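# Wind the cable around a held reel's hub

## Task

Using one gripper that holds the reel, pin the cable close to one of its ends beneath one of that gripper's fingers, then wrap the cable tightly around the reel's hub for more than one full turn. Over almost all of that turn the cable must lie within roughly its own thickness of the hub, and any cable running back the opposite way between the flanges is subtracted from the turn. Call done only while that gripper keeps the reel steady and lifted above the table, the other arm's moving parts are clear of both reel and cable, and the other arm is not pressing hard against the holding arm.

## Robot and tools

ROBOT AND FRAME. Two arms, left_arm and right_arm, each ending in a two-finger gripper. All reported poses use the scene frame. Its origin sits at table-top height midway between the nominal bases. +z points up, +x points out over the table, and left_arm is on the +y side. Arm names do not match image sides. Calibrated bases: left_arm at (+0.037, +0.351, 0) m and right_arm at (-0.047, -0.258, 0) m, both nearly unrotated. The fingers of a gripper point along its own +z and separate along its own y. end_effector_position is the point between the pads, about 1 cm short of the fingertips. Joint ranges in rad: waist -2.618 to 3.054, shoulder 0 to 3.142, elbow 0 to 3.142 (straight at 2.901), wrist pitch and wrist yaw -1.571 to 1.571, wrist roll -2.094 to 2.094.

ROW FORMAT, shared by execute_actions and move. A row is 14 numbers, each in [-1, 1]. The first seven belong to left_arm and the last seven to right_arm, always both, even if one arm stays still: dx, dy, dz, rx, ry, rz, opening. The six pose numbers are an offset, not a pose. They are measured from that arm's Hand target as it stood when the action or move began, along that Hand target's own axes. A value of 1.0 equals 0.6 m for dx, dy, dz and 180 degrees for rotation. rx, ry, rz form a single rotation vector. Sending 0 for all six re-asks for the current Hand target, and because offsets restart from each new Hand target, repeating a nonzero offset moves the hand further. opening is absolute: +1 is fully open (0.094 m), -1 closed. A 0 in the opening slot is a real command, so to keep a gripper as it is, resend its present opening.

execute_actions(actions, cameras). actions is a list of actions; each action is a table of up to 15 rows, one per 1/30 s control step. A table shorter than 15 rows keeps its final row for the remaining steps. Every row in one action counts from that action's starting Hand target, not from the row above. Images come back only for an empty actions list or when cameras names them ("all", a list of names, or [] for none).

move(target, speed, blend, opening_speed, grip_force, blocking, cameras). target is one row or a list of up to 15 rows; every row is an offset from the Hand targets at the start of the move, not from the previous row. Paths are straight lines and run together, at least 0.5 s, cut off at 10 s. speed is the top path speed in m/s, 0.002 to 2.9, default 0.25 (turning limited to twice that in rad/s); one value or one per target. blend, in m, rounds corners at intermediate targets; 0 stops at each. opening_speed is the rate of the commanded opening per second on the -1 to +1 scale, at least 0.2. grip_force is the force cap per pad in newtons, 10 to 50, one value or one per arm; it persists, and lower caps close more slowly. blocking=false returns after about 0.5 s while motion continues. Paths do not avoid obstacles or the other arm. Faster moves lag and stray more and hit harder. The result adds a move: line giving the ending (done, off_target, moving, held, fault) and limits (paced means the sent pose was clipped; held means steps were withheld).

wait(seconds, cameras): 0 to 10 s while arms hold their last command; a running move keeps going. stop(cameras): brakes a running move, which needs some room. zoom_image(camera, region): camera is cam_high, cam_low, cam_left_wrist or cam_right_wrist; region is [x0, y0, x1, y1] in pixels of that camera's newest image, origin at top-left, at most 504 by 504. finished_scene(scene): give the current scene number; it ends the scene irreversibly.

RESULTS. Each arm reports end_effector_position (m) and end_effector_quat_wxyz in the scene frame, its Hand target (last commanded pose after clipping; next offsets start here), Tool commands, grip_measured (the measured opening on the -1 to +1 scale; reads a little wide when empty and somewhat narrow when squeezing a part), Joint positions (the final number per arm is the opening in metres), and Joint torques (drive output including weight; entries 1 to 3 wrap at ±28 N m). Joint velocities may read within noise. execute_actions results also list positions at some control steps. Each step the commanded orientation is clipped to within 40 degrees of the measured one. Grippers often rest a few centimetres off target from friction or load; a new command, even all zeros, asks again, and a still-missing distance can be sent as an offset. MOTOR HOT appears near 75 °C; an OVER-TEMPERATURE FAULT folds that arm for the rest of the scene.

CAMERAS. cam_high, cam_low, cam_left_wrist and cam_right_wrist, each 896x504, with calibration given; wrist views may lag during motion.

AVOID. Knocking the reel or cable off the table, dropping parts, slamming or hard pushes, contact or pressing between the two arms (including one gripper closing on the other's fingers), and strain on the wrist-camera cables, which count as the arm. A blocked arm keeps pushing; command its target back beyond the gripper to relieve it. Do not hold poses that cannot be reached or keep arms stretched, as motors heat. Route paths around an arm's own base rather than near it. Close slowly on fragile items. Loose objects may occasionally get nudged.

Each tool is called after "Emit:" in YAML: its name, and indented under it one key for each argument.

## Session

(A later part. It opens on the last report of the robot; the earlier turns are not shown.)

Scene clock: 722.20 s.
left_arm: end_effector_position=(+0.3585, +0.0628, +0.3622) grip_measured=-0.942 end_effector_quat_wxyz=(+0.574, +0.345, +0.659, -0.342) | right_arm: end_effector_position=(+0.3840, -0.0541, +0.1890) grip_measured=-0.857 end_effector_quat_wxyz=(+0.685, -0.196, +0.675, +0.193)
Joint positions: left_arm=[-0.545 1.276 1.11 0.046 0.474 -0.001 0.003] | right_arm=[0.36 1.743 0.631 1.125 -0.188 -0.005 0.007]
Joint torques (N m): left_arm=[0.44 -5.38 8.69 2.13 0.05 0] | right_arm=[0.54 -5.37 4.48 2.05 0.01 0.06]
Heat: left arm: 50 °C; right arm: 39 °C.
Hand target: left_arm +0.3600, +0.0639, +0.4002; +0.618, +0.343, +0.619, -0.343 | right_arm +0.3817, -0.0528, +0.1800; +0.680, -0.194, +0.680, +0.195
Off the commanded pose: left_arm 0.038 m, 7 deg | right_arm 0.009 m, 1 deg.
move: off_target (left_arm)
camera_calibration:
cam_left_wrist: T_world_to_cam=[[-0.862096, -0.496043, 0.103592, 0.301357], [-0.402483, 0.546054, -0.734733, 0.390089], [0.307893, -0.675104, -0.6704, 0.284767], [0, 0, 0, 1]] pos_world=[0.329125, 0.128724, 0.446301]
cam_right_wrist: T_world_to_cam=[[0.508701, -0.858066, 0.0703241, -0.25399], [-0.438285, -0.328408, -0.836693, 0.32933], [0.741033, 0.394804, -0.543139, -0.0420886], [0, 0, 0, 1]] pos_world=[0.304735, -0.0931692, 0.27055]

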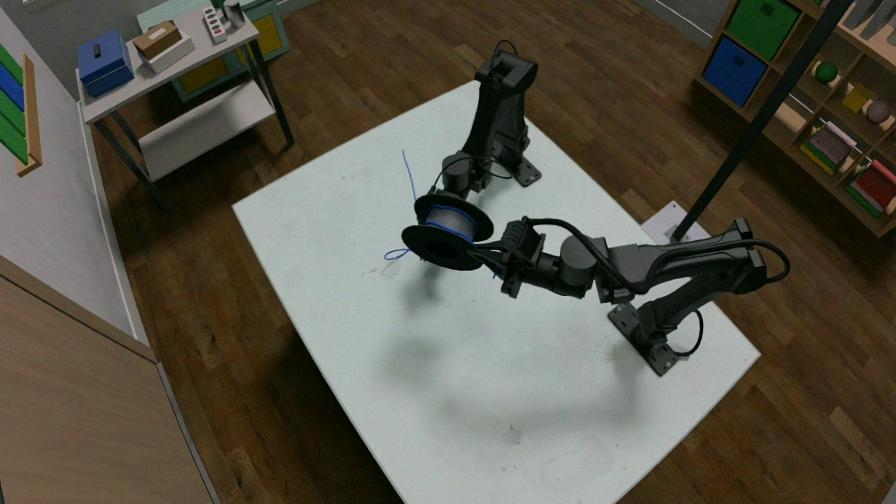

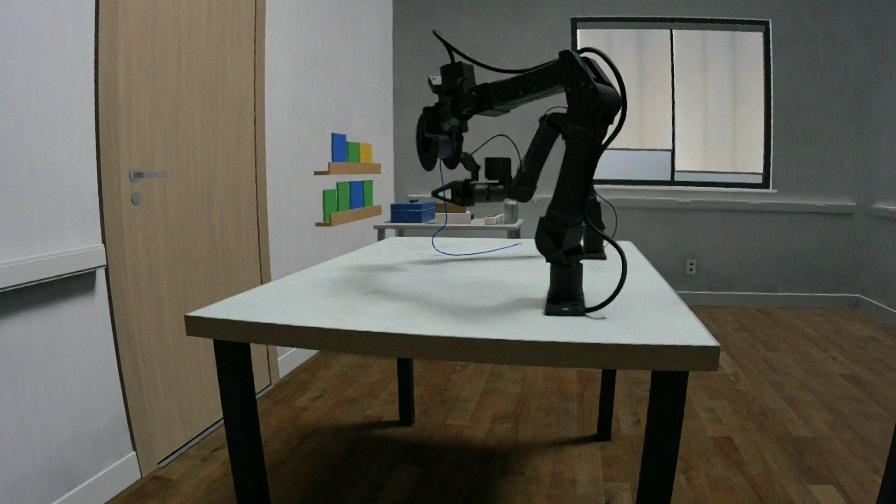

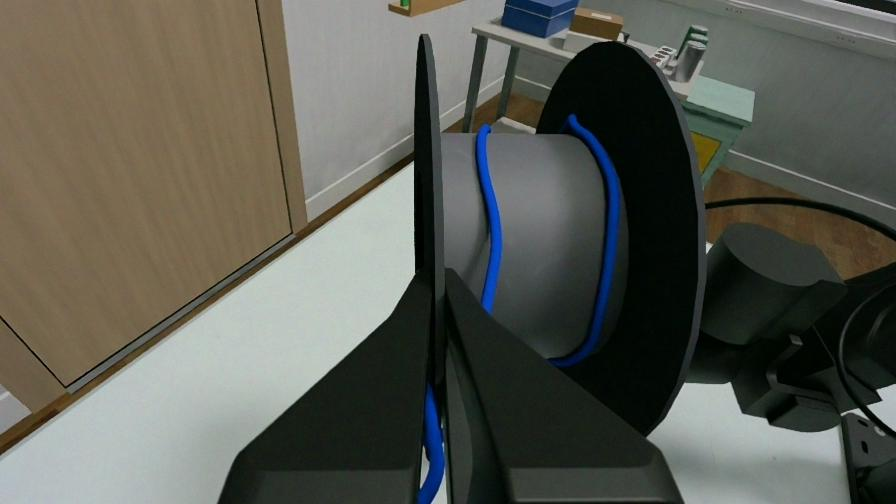

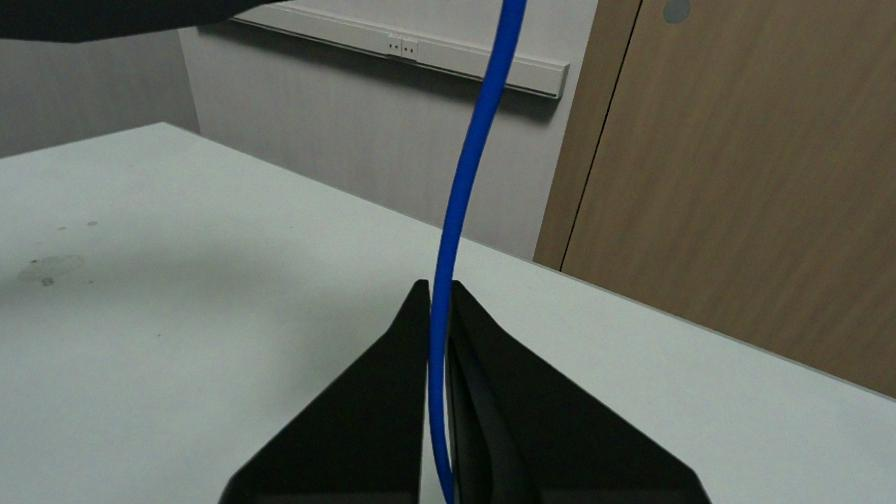

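Emit:
move:
  target:
    - [0,0,0,0,0,0,-1,0,0,0,0,0,0,-1]
    - [0,0,0,0,0,0,-1,0.03,0.005,0,0,0,0,-1]
  speed: 0.04
  cameras: ["cam_left_wrist","cam_right_wrist","cam_high","cam_low"]

Emit:
zoom_image:
  camera: "cam_high"
  region: [390, 170, 530, 290]

Emit:
zoom_image:
  camera: "cam_left_wrist"
  region: [390, 30, 730, 460]

Scene clock: 724.47 s.
left_arm: end_effector_position=(+0.3580, +0.0631, +0.3577) grip_measured=-0.942 end_effector_quat_wxyz=(+0.567, +0.346, +0.665, -0.341) | right_arm: end_effector_position=(+0.3831, -0.0515, +0.1768) grip_measured=-0.969 end_effector_quat_wxyz=(+0.692, -0.195, +0.668, +0.194)
Joint positions: left_arm=[-0.545 1.276 1.11 0.026 0.474 0.003 0.003] | right_arm=[0.369 1.81 0.612 1.231 -0.179 -0.005 0.001]
Joint torques (N m): left_arm=[0.49 -5.6 8.53 2.27 0.05 -0.03] | right_arm=[0.57 -5.07 3.81 1.93 0.03 0.07]
Heat: left arm: 50 °C; right arm: 39 °C.
Hand target: left_arm +0.3600, +0.0639, +0.4002; +0.618, +0.343, +0.619, -0.343 | right_arm +0.3800, -0.0503, +0.1619; +0.680, -0.194, +0.680, +0.195
Off the commanded pose: left_arm 0.043 m, 8 deg | right_arm 0.015 m, 2 deg.
move: off_target (left_arm, right_arm)
camera_calibration:
cam_left_wrist: T_world_to_cam=[[-0.860821, -0.496932, 0.109753, 0.298915], [-0.412507, 0.555038, -0.722337, 0.384925], [0.298036, -0.667077, -0.682776, 0.289545], [0, 0, 0, 1]] pos_world=[0.329802, 0.128041, 0.442933]
cam_right_wrist: T_world_to_cam=[[0.507371, -0.858613, 0.0732016, -0.250505], [-0.423416, -0.322386, -0.846632, 0.315956], [0.750528, 0.398562, -0.52712, -0.0552678], [0, 0, 0, 1]] pos_world=[0.30236, -0.0911992, 0.256703]

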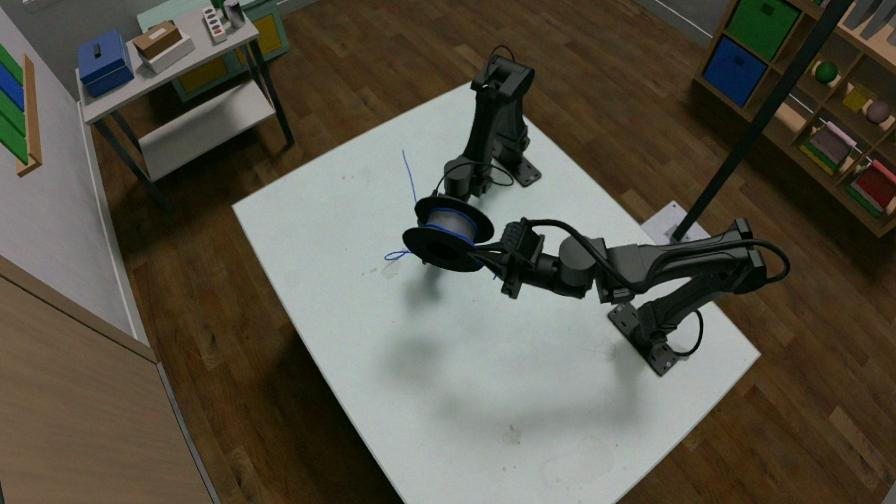

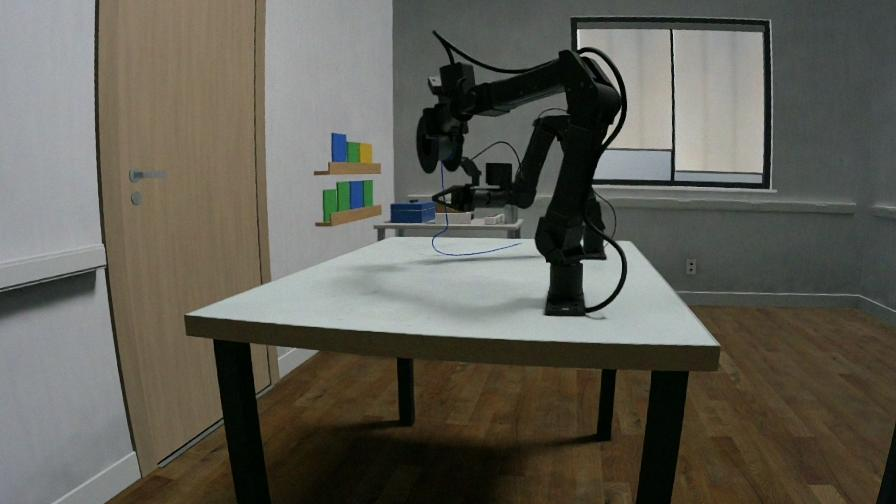

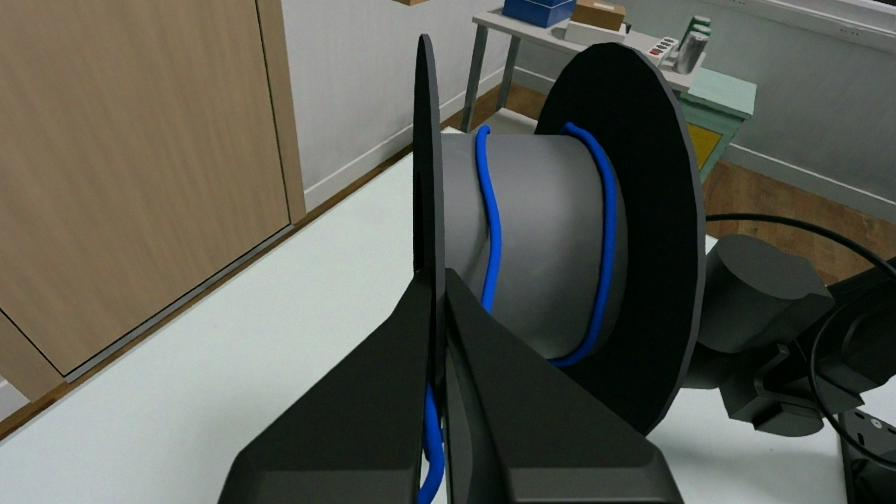

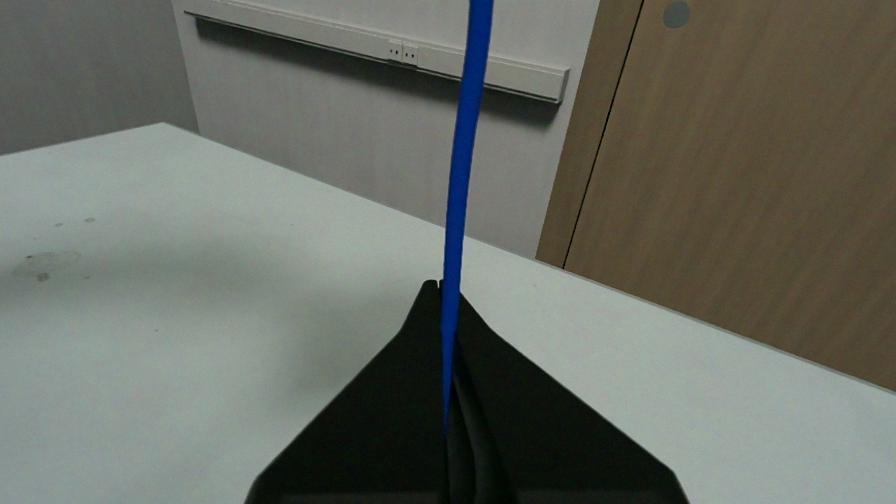

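Scaled by 3.600 from the camera's 896x504 image, which has a finer 1280x720 frame.

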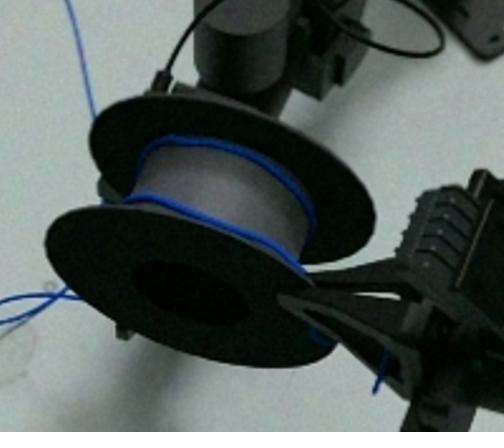

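Scaled by 1.172 from the camera's 896x504 image, which has a finer 1280x720 frame.

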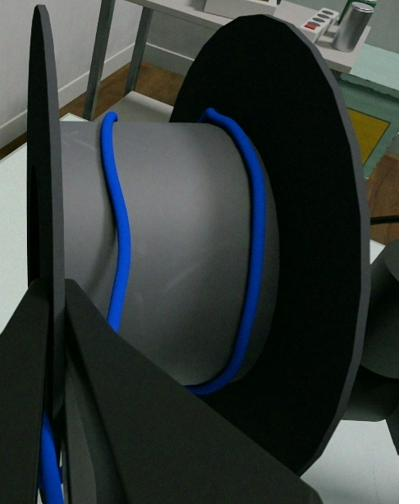

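Emit:
move:
  target: [0,0,0,0,0,0,-1,-0.02,0.0,0,0,0,0,-1]
  speed: 0.04

Emit:
move:
  target:
    - [0,0,0,0,0,0,-1,0,0,0,0,0,0,-0.4]
    - [0,0,0,0,0,0,-1,0.0,0.0,-0.2,0,0,0,-0.4]
  speed: 0.08
  cameras: ["cam_left_wrist","cam_right_wrist","cam_high","cam_low"]

Emit:
zoom_image:
  camera: "cam_high"
  region: [390, 170, 530, 290]

Emit:
zoom_image:
  camera: "cam_left_wrist"
  region: [390, 30, 730, 460]

Emit:
zoom_image:
  camera: "cam_low"
  region: [380, 80, 540, 280]

Scene clock: 726.53 s.
left_arm: end_effector_position=(+0.3578, +0.0632, +0.3566) grip_measured=-0.942 end_effector_quat_wxyz=(+0.566, +0.346, +0.667, -0.340) | right_arm: end_effector_position=(+0.3832, -0.0515, +0.1744) grip_measured=-0.969 end_effector_quat_wxyz=(+0.688, -0.195, +0.671, +0.193)
Joint positions: left_arm=[-0.545 1.276 1.11 0.021 0.474 0.004 0.003] | right_arm=[0.369 1.81 0.612 1.221 -0.179 -0.005 0.001]
Joint torques (N m): left_arm=[0.51 -5.7 8.47 2.35 0.07 -0.03] | right_arm=[0.61 -9.02 5.19 1.5 0.02 0.06]
Heat: left arm: 51 °C; right arm: 38 °C.
Hand target: left_arm +0.3600, +0.0639, +0.4001; +0.618, +0.343, +0.619, -0.343 | right_arm +0.3800, -0.0503, +0.1740; +0.680, -0.194, +0.680, +0.195
Off the commanded pose: left_arm 0.044 m, 8 deg | right_arm 0.003 m, 1 deg.
move: off_target (left_arm)

Scene clock: 729.40 s.
left_arm: end_effector_position=(+0.3582, +0.0630, +0.3596) grip_measured=-0.942 end_effector_quat_wxyz=(+0.571, +0.346, +0.662, -0.341) | right_arm: end_effector_position=(+0.2818, -0.1114, +0.1774) grip_measured=-0.403 end_effector_quat_wxyz=(+0.685, -0.196, +0.674, +0.193)
Joint positions: left_arm=[-0.545 1.276 1.11 0.035 0.474 0.004 0.003] | right_arm=[0.268 1.345 0.177 1.182 -0.281 -0.005 0.028]
Joint torques (N m): left_arm=[0.5 -5.49 8.61 2.21 0.05 -0.05] | right_arm=[-0.64 -4.21 4.21 1.67 -0.22 0.1]
Heat: left arm: 51 °C; right arm: 38 °C.
Hand target: left_arm +0.3600, +0.0639, +0.4001; +0.618, +0.343, +0.619, -0.343 | right_arm +0.2782, -0.1138, +0.1738; +0.680, -0.194, +0.680, +0.195
Off the commanded pose: left_arm 0.041 m, 7 deg | right_arm 0.005 m, 1 deg.
move: off_target (left_arm)
camera_calibration:
cam_left_wrist: T_world_to_cam=[[-0.861738, -0.49645, 0.104623, 0.30104], [-0.406551, 0.552319, -0.727778, 0.386495], [0.30352, -0.669688, -0.677786, 0.287077], [0, 0, 0, 1]] pos_world=[0.329414, 0.128235, 0.444363]
cam_right_wrist: T_world_to_cam=[[0.509225, -0.85768, 0.0712444, -0.250671], [-0.437619, -0.329325, -0.836681, 0.255661], [0.741066, 0.394881, -0.543037, 0.0500592], [0, 0, 0, 1]] pos_world=[0.202433, -0.150568, 0.25895]

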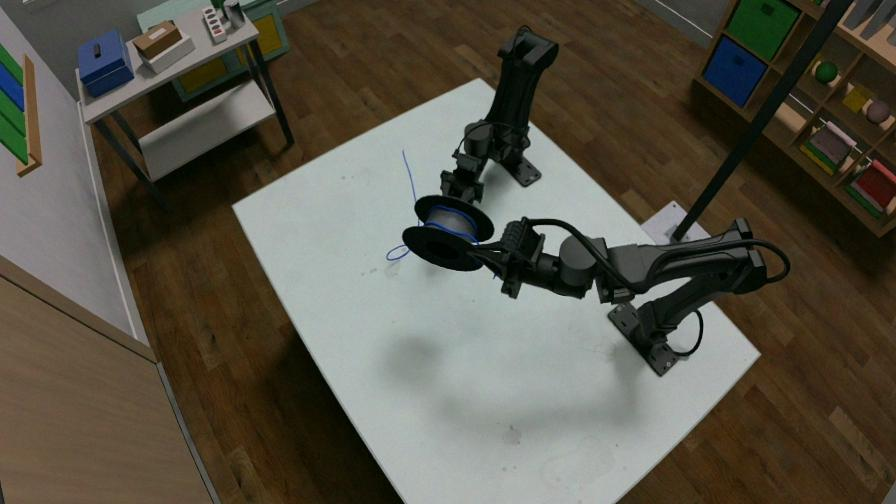

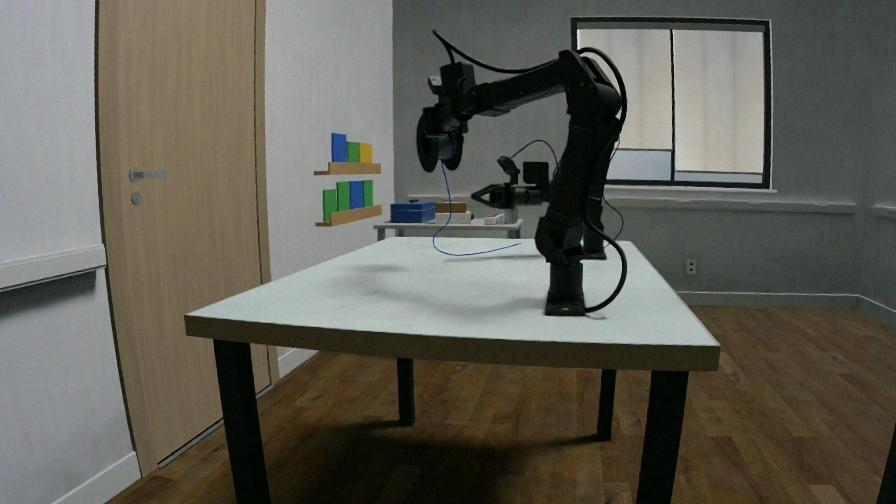

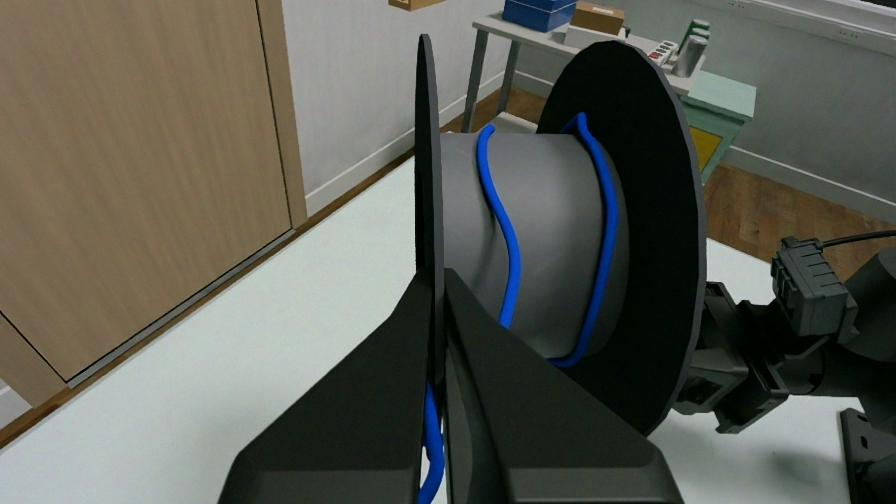

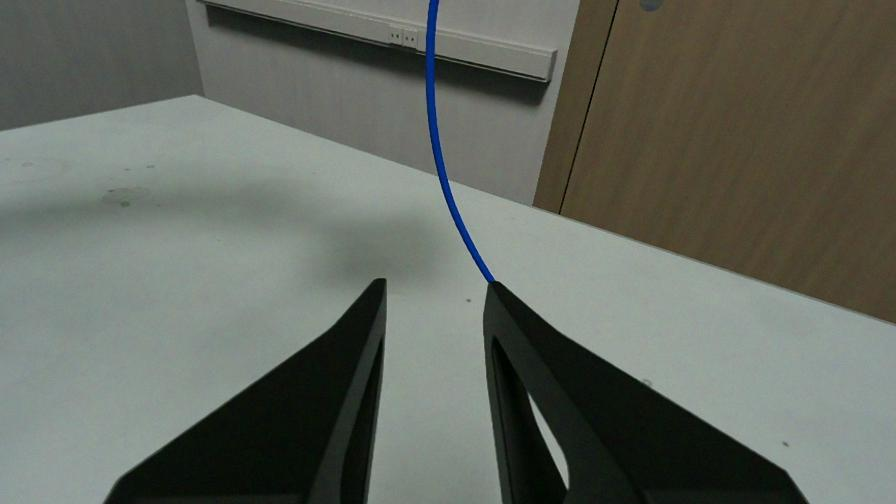

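Scaled by 3.600 from the camera's 896x504 image, which has a finer 1280x720 frame.

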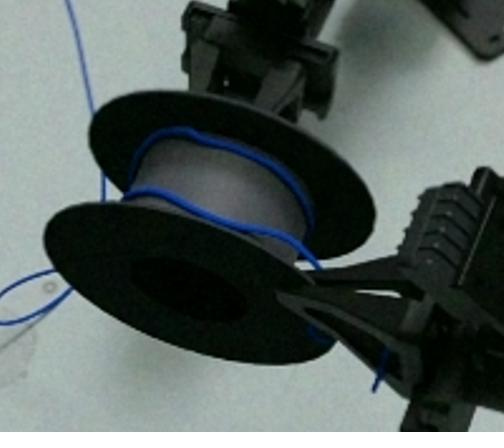

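Scaled by 1.172 from the camera's 896x504 image, which has a finer 1280x720 frame.

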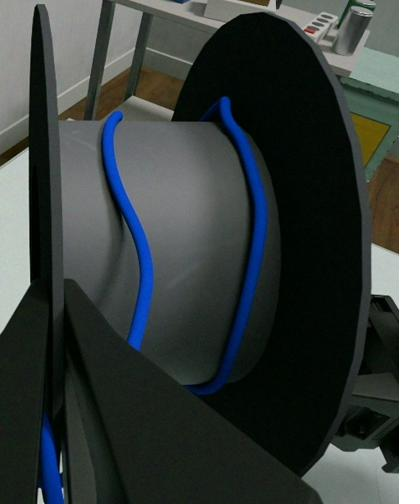

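Scaled by 2.520 from the camera's 896x504 image, which has a finer 1280x720 frame.

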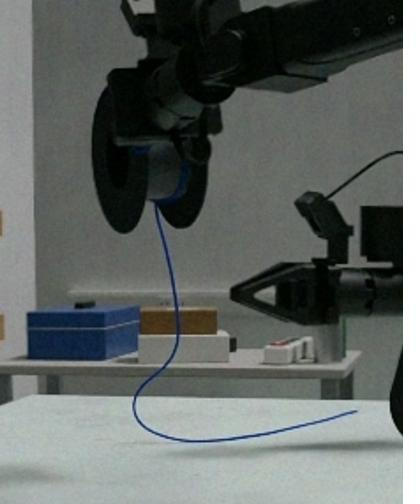

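Emit:
zoom_image:
  camera: "cam_left_wrist"
  region: [430, 90, 660, 240]

Emit:
zoom_image:
  camera: "cam_left_wrist"
  region: [430, 230, 660, 400]

Emit:
zoom_image:
  camera: "cam_high"
  region: [405, 185, 500, 265]

Emit:
zoom_image:
  camera: "cam_low"
  region: [410, 110, 480, 180]

Scaled by 2.191 from the camera's 896x504 image, which has a finer 1280x720 frame.

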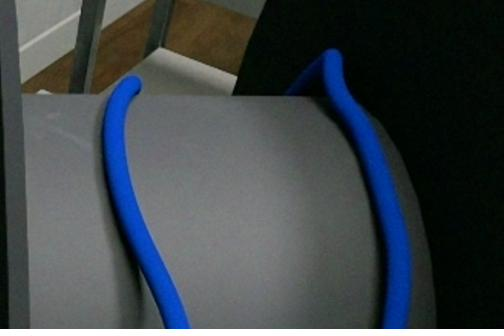

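Scaled by 2.191 from the camera's 896x504 image, which has a finer 1280x720 frame.

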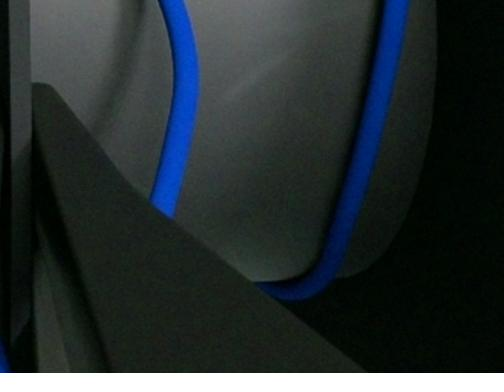

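Scaled by 5.305 from the camera's 896x504 image, which has a finer 1280x720 frame.

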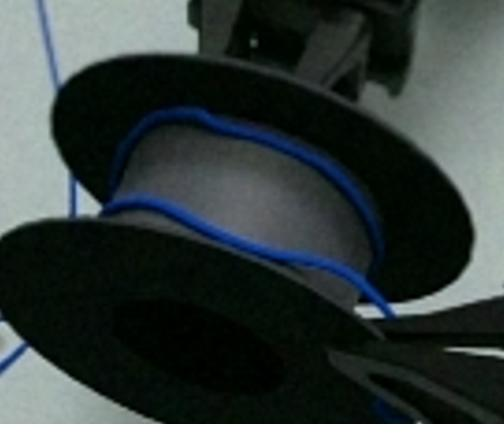

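Scaled by 7.200 from the camera's 896x504 image, which has a finer 1280x720 frame.

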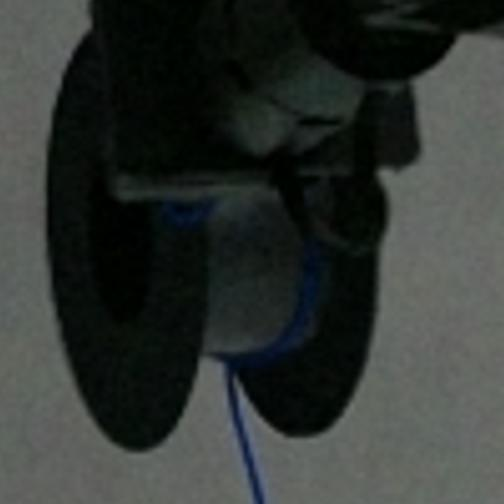

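Emit:
move:
  target: [0,0,0,0,0,0,-1,-0.31,-0.1203,-0.0472,-0.222,0,0,-0.4]
  speed: 0.15
  cameras: ["cam_right_wrist","cam_high"]

Emit:
zoom_image:
  camera: "cam_right_wrist"
  region: [300, 0, 804, 400]

Scene clock: 738.93 s.
left_arm: end_effector_position=(+0.3582, +0.0630, +0.3596) grip_measured=-0.942 end_effector_quat_wxyz=(+0.571, +0.346, +0.662, -0.341) | right_arm: end_effector_position=(+0.2895, -0.1869, +0.3547) grip_measured=-0.403 end_effector_quat_wxyz=(+0.579, -0.401, +0.582, +0.407)
Joint positions: left_arm=[-0.545 1.276 1.11 0.035 0.474 0.004 0.003] | right_arm=[-0.357 1.387 1.003 0.56 -1.565 0.186 0.028]
Joint torques (N m): left_arm=[0.5 -5.49 8.59 2.22 0.06 -0.05] | right_arm=[-0.53 -3.49 9.66 1.16 0.07 0.1]
Heat: left arm: 53 °C; right arm: 37 °C.
Hand target: left_arm +0.3600, +0.0639, +0.4001; +0.618, +0.343, +0.619, -0.343 | right_arm +0.2925, -0.1903, +0.3598; +0.572, -0.415, +0.572, +0.416
Off the commanded pose: left_arm 0.041 m, 7 deg | right_arm 0.007 m, 2 deg.
joint sent to its limit (right arm) — joint 5 (wrist yaw), lower limit. The joint targets still meet the commanded pose.
move: off_target (left_arm)
camera_calibration:
cam_right_wrist: T_world_to_cam=[[0.928993, -0.366293, 0.052929, -0.355172], [-0.162629, -0.532489, -0.830667, 0.262858], [0.332452, 0.763075, -0.554249, 0.361463], [0, 0, 0, 1]] pos_world=[0.252531, -0.265952, 0.437486]
Images, in order (width x height): cam_high 896x504, cam_right_wrist 896x504.

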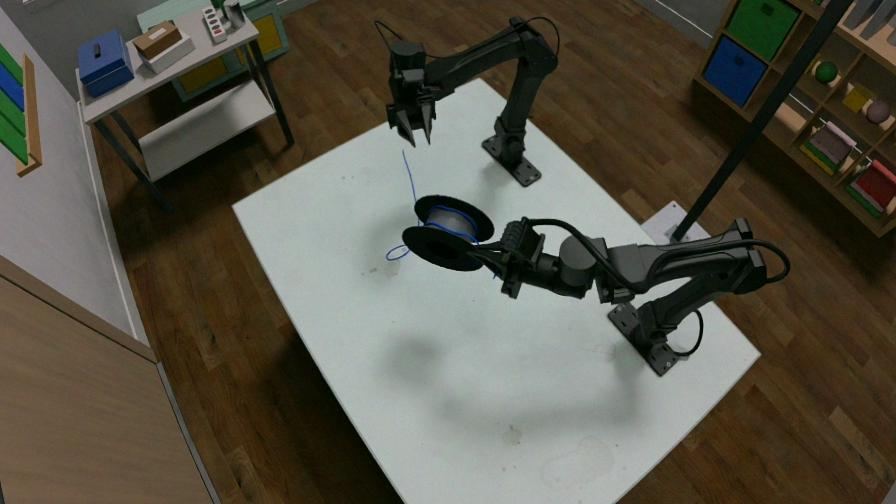

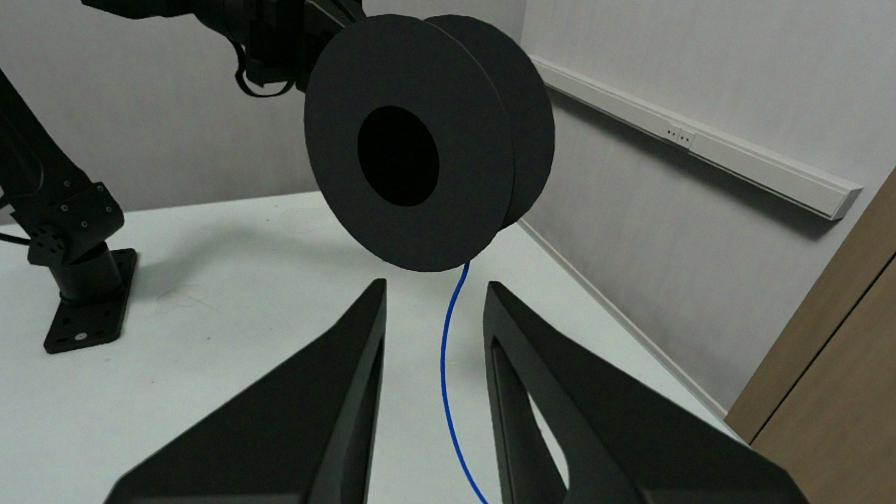

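Scaled by 1.000.

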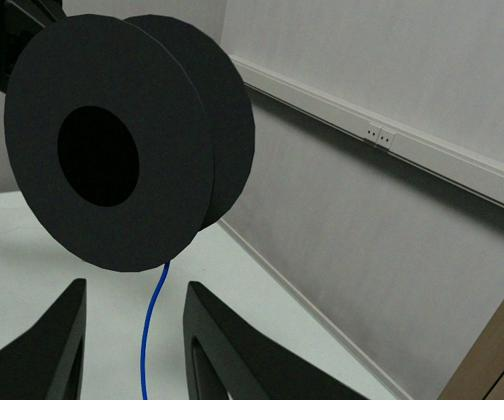

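Emit:
execute_actions:
  actions: []
  cameras: ["cam_low","cam_high","cam_left_wrist"]

Emit:
zoom_image:
  camera: "cam_low"
  region: [425, 120, 475, 170]

Emit:
zoom_image:
  camera: "cam_high"
  region: [410, 190, 480, 250]

Emit:
zoom_image:
  camera: "cam_left_wrist"
  region: [470, 100, 620, 250]

Scene clock: 743.03 s.
left_arm: end_effector_position=(+0.3582, +0.0630, +0.3596) grip_measured=-0.942 end_effector_quat_wxyz=(+0.571, +0.346, +0.662, -0.341) | right_arm: end_effector_position=(+0.2895, -0.1869, +0.3547) grip_measured=-0.403 end_effector_quat_wxyz=(+0.578, -0.401, +0.582, +0.407)
Joint positions: left_arm=[-0.545 1.276 1.11 0.035 0.474 0.004 0.003] | right_arm=[-0.357 1.387 1.003 0.56 -1.565 0.187 0.028]
Joint velocities: within noise
Joint torques (N m): left_arm=[0.5 -5.52 8.61 2.23 0.06 -0.05] | right_arm=[-0.53 -3.49 9.78 1.16 0.07 -0.05]
Heat: left arm: 53 °C; right arm: 36 °C.
Hand target: left_arm +0.3600, +0.0639, +0.4001; +0.618, +0.343, +0.619, -0.343 | right_arm +0.2925, -0.1903, +0.3598; +0.572, -0.415, +0.572, +0.416
Tool commands: left_gripper/opening=-1.0 right_gripper/opening=-0.4
Off the commanded pose: left_arm 0.041 m, 7 deg | right_arm 0.007 m, 2 deg.
camera_calibration:
cam_left_wrist: T_world_to_cam=[[-0.861738, -0.49645, 0.104623, 0.30104], [-0.406551, 0.552319, -0.727778, 0.386495], [0.30352, -0.669688, -0.677786, 0.287077], [0, 0, 0, 1]] pos_world=[0.329414, 0.128235, 0.444363]
Images, in order (width x height): cam_high 896x504, cam_low 896x504, cam_left_wrist 896x504.

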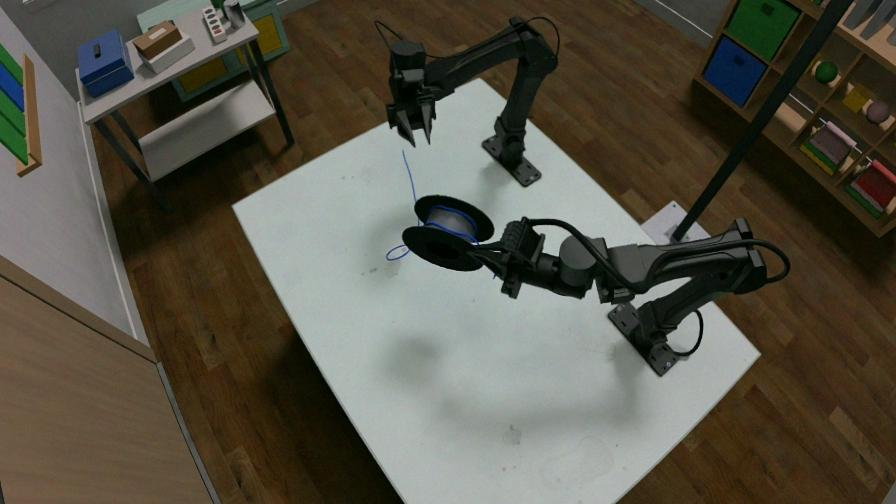

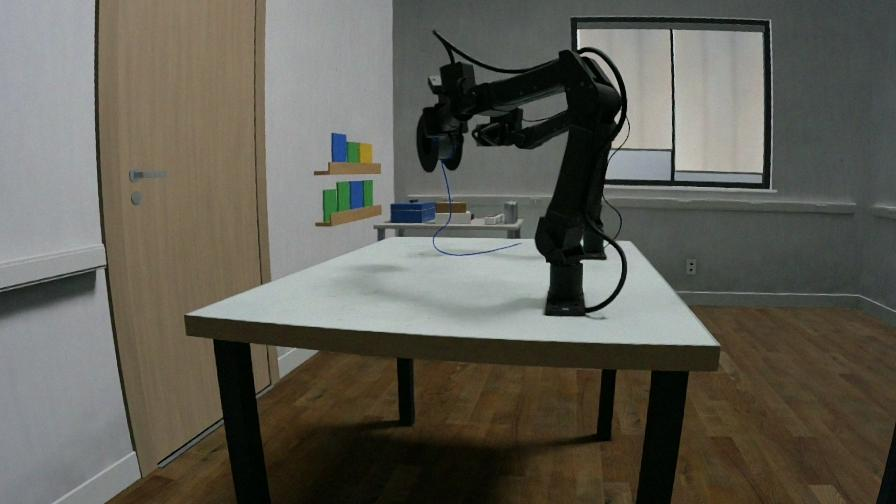

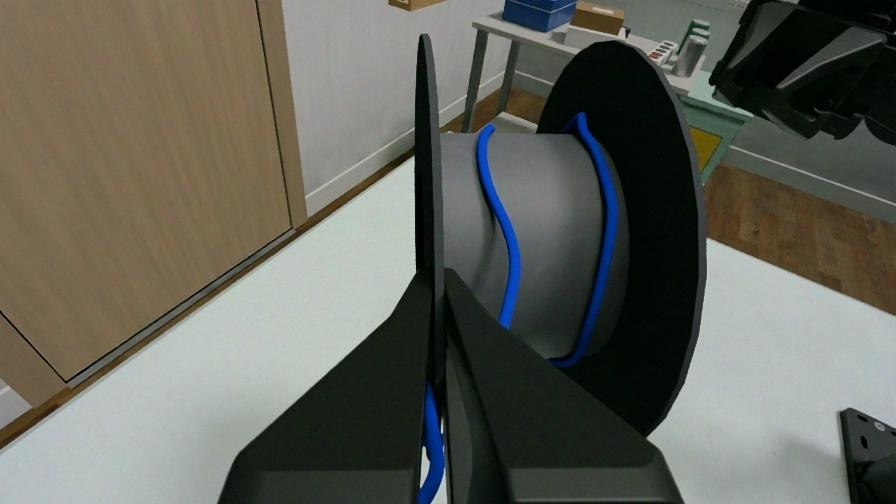

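Scaled by 10.080 from the camera's 896x504 image, which has a finer 1280x720 frame.

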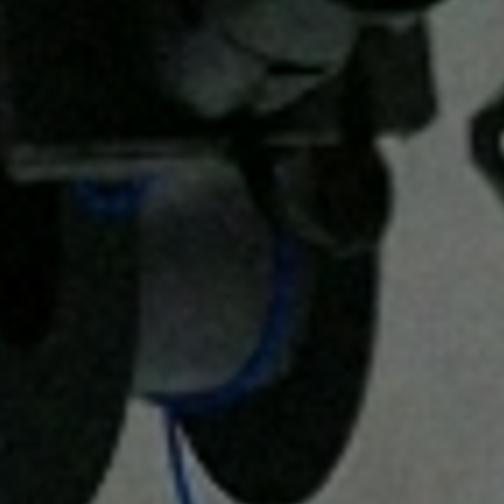

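Scaled by 7.200 from the camera's 896x504 image, which has a finer 1280x720 frame.

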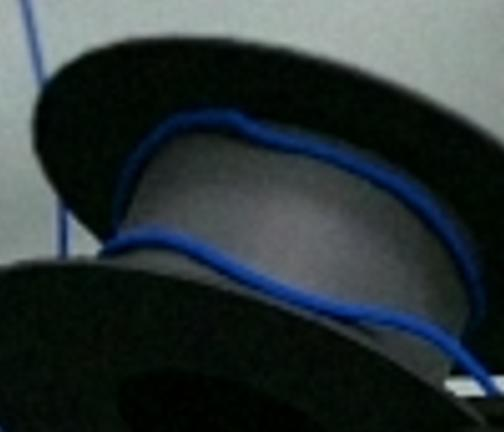

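Scaled by 3.360 from the camera's 896x504 image, which has a finer 1280x720 frame.

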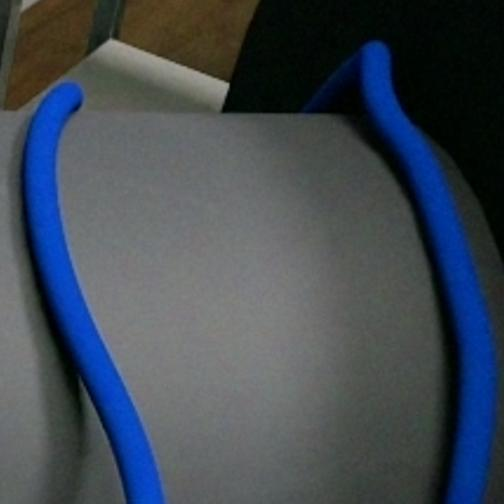

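Emit:
finished_scene:
  scene: 1

The scene is finished: the task was done.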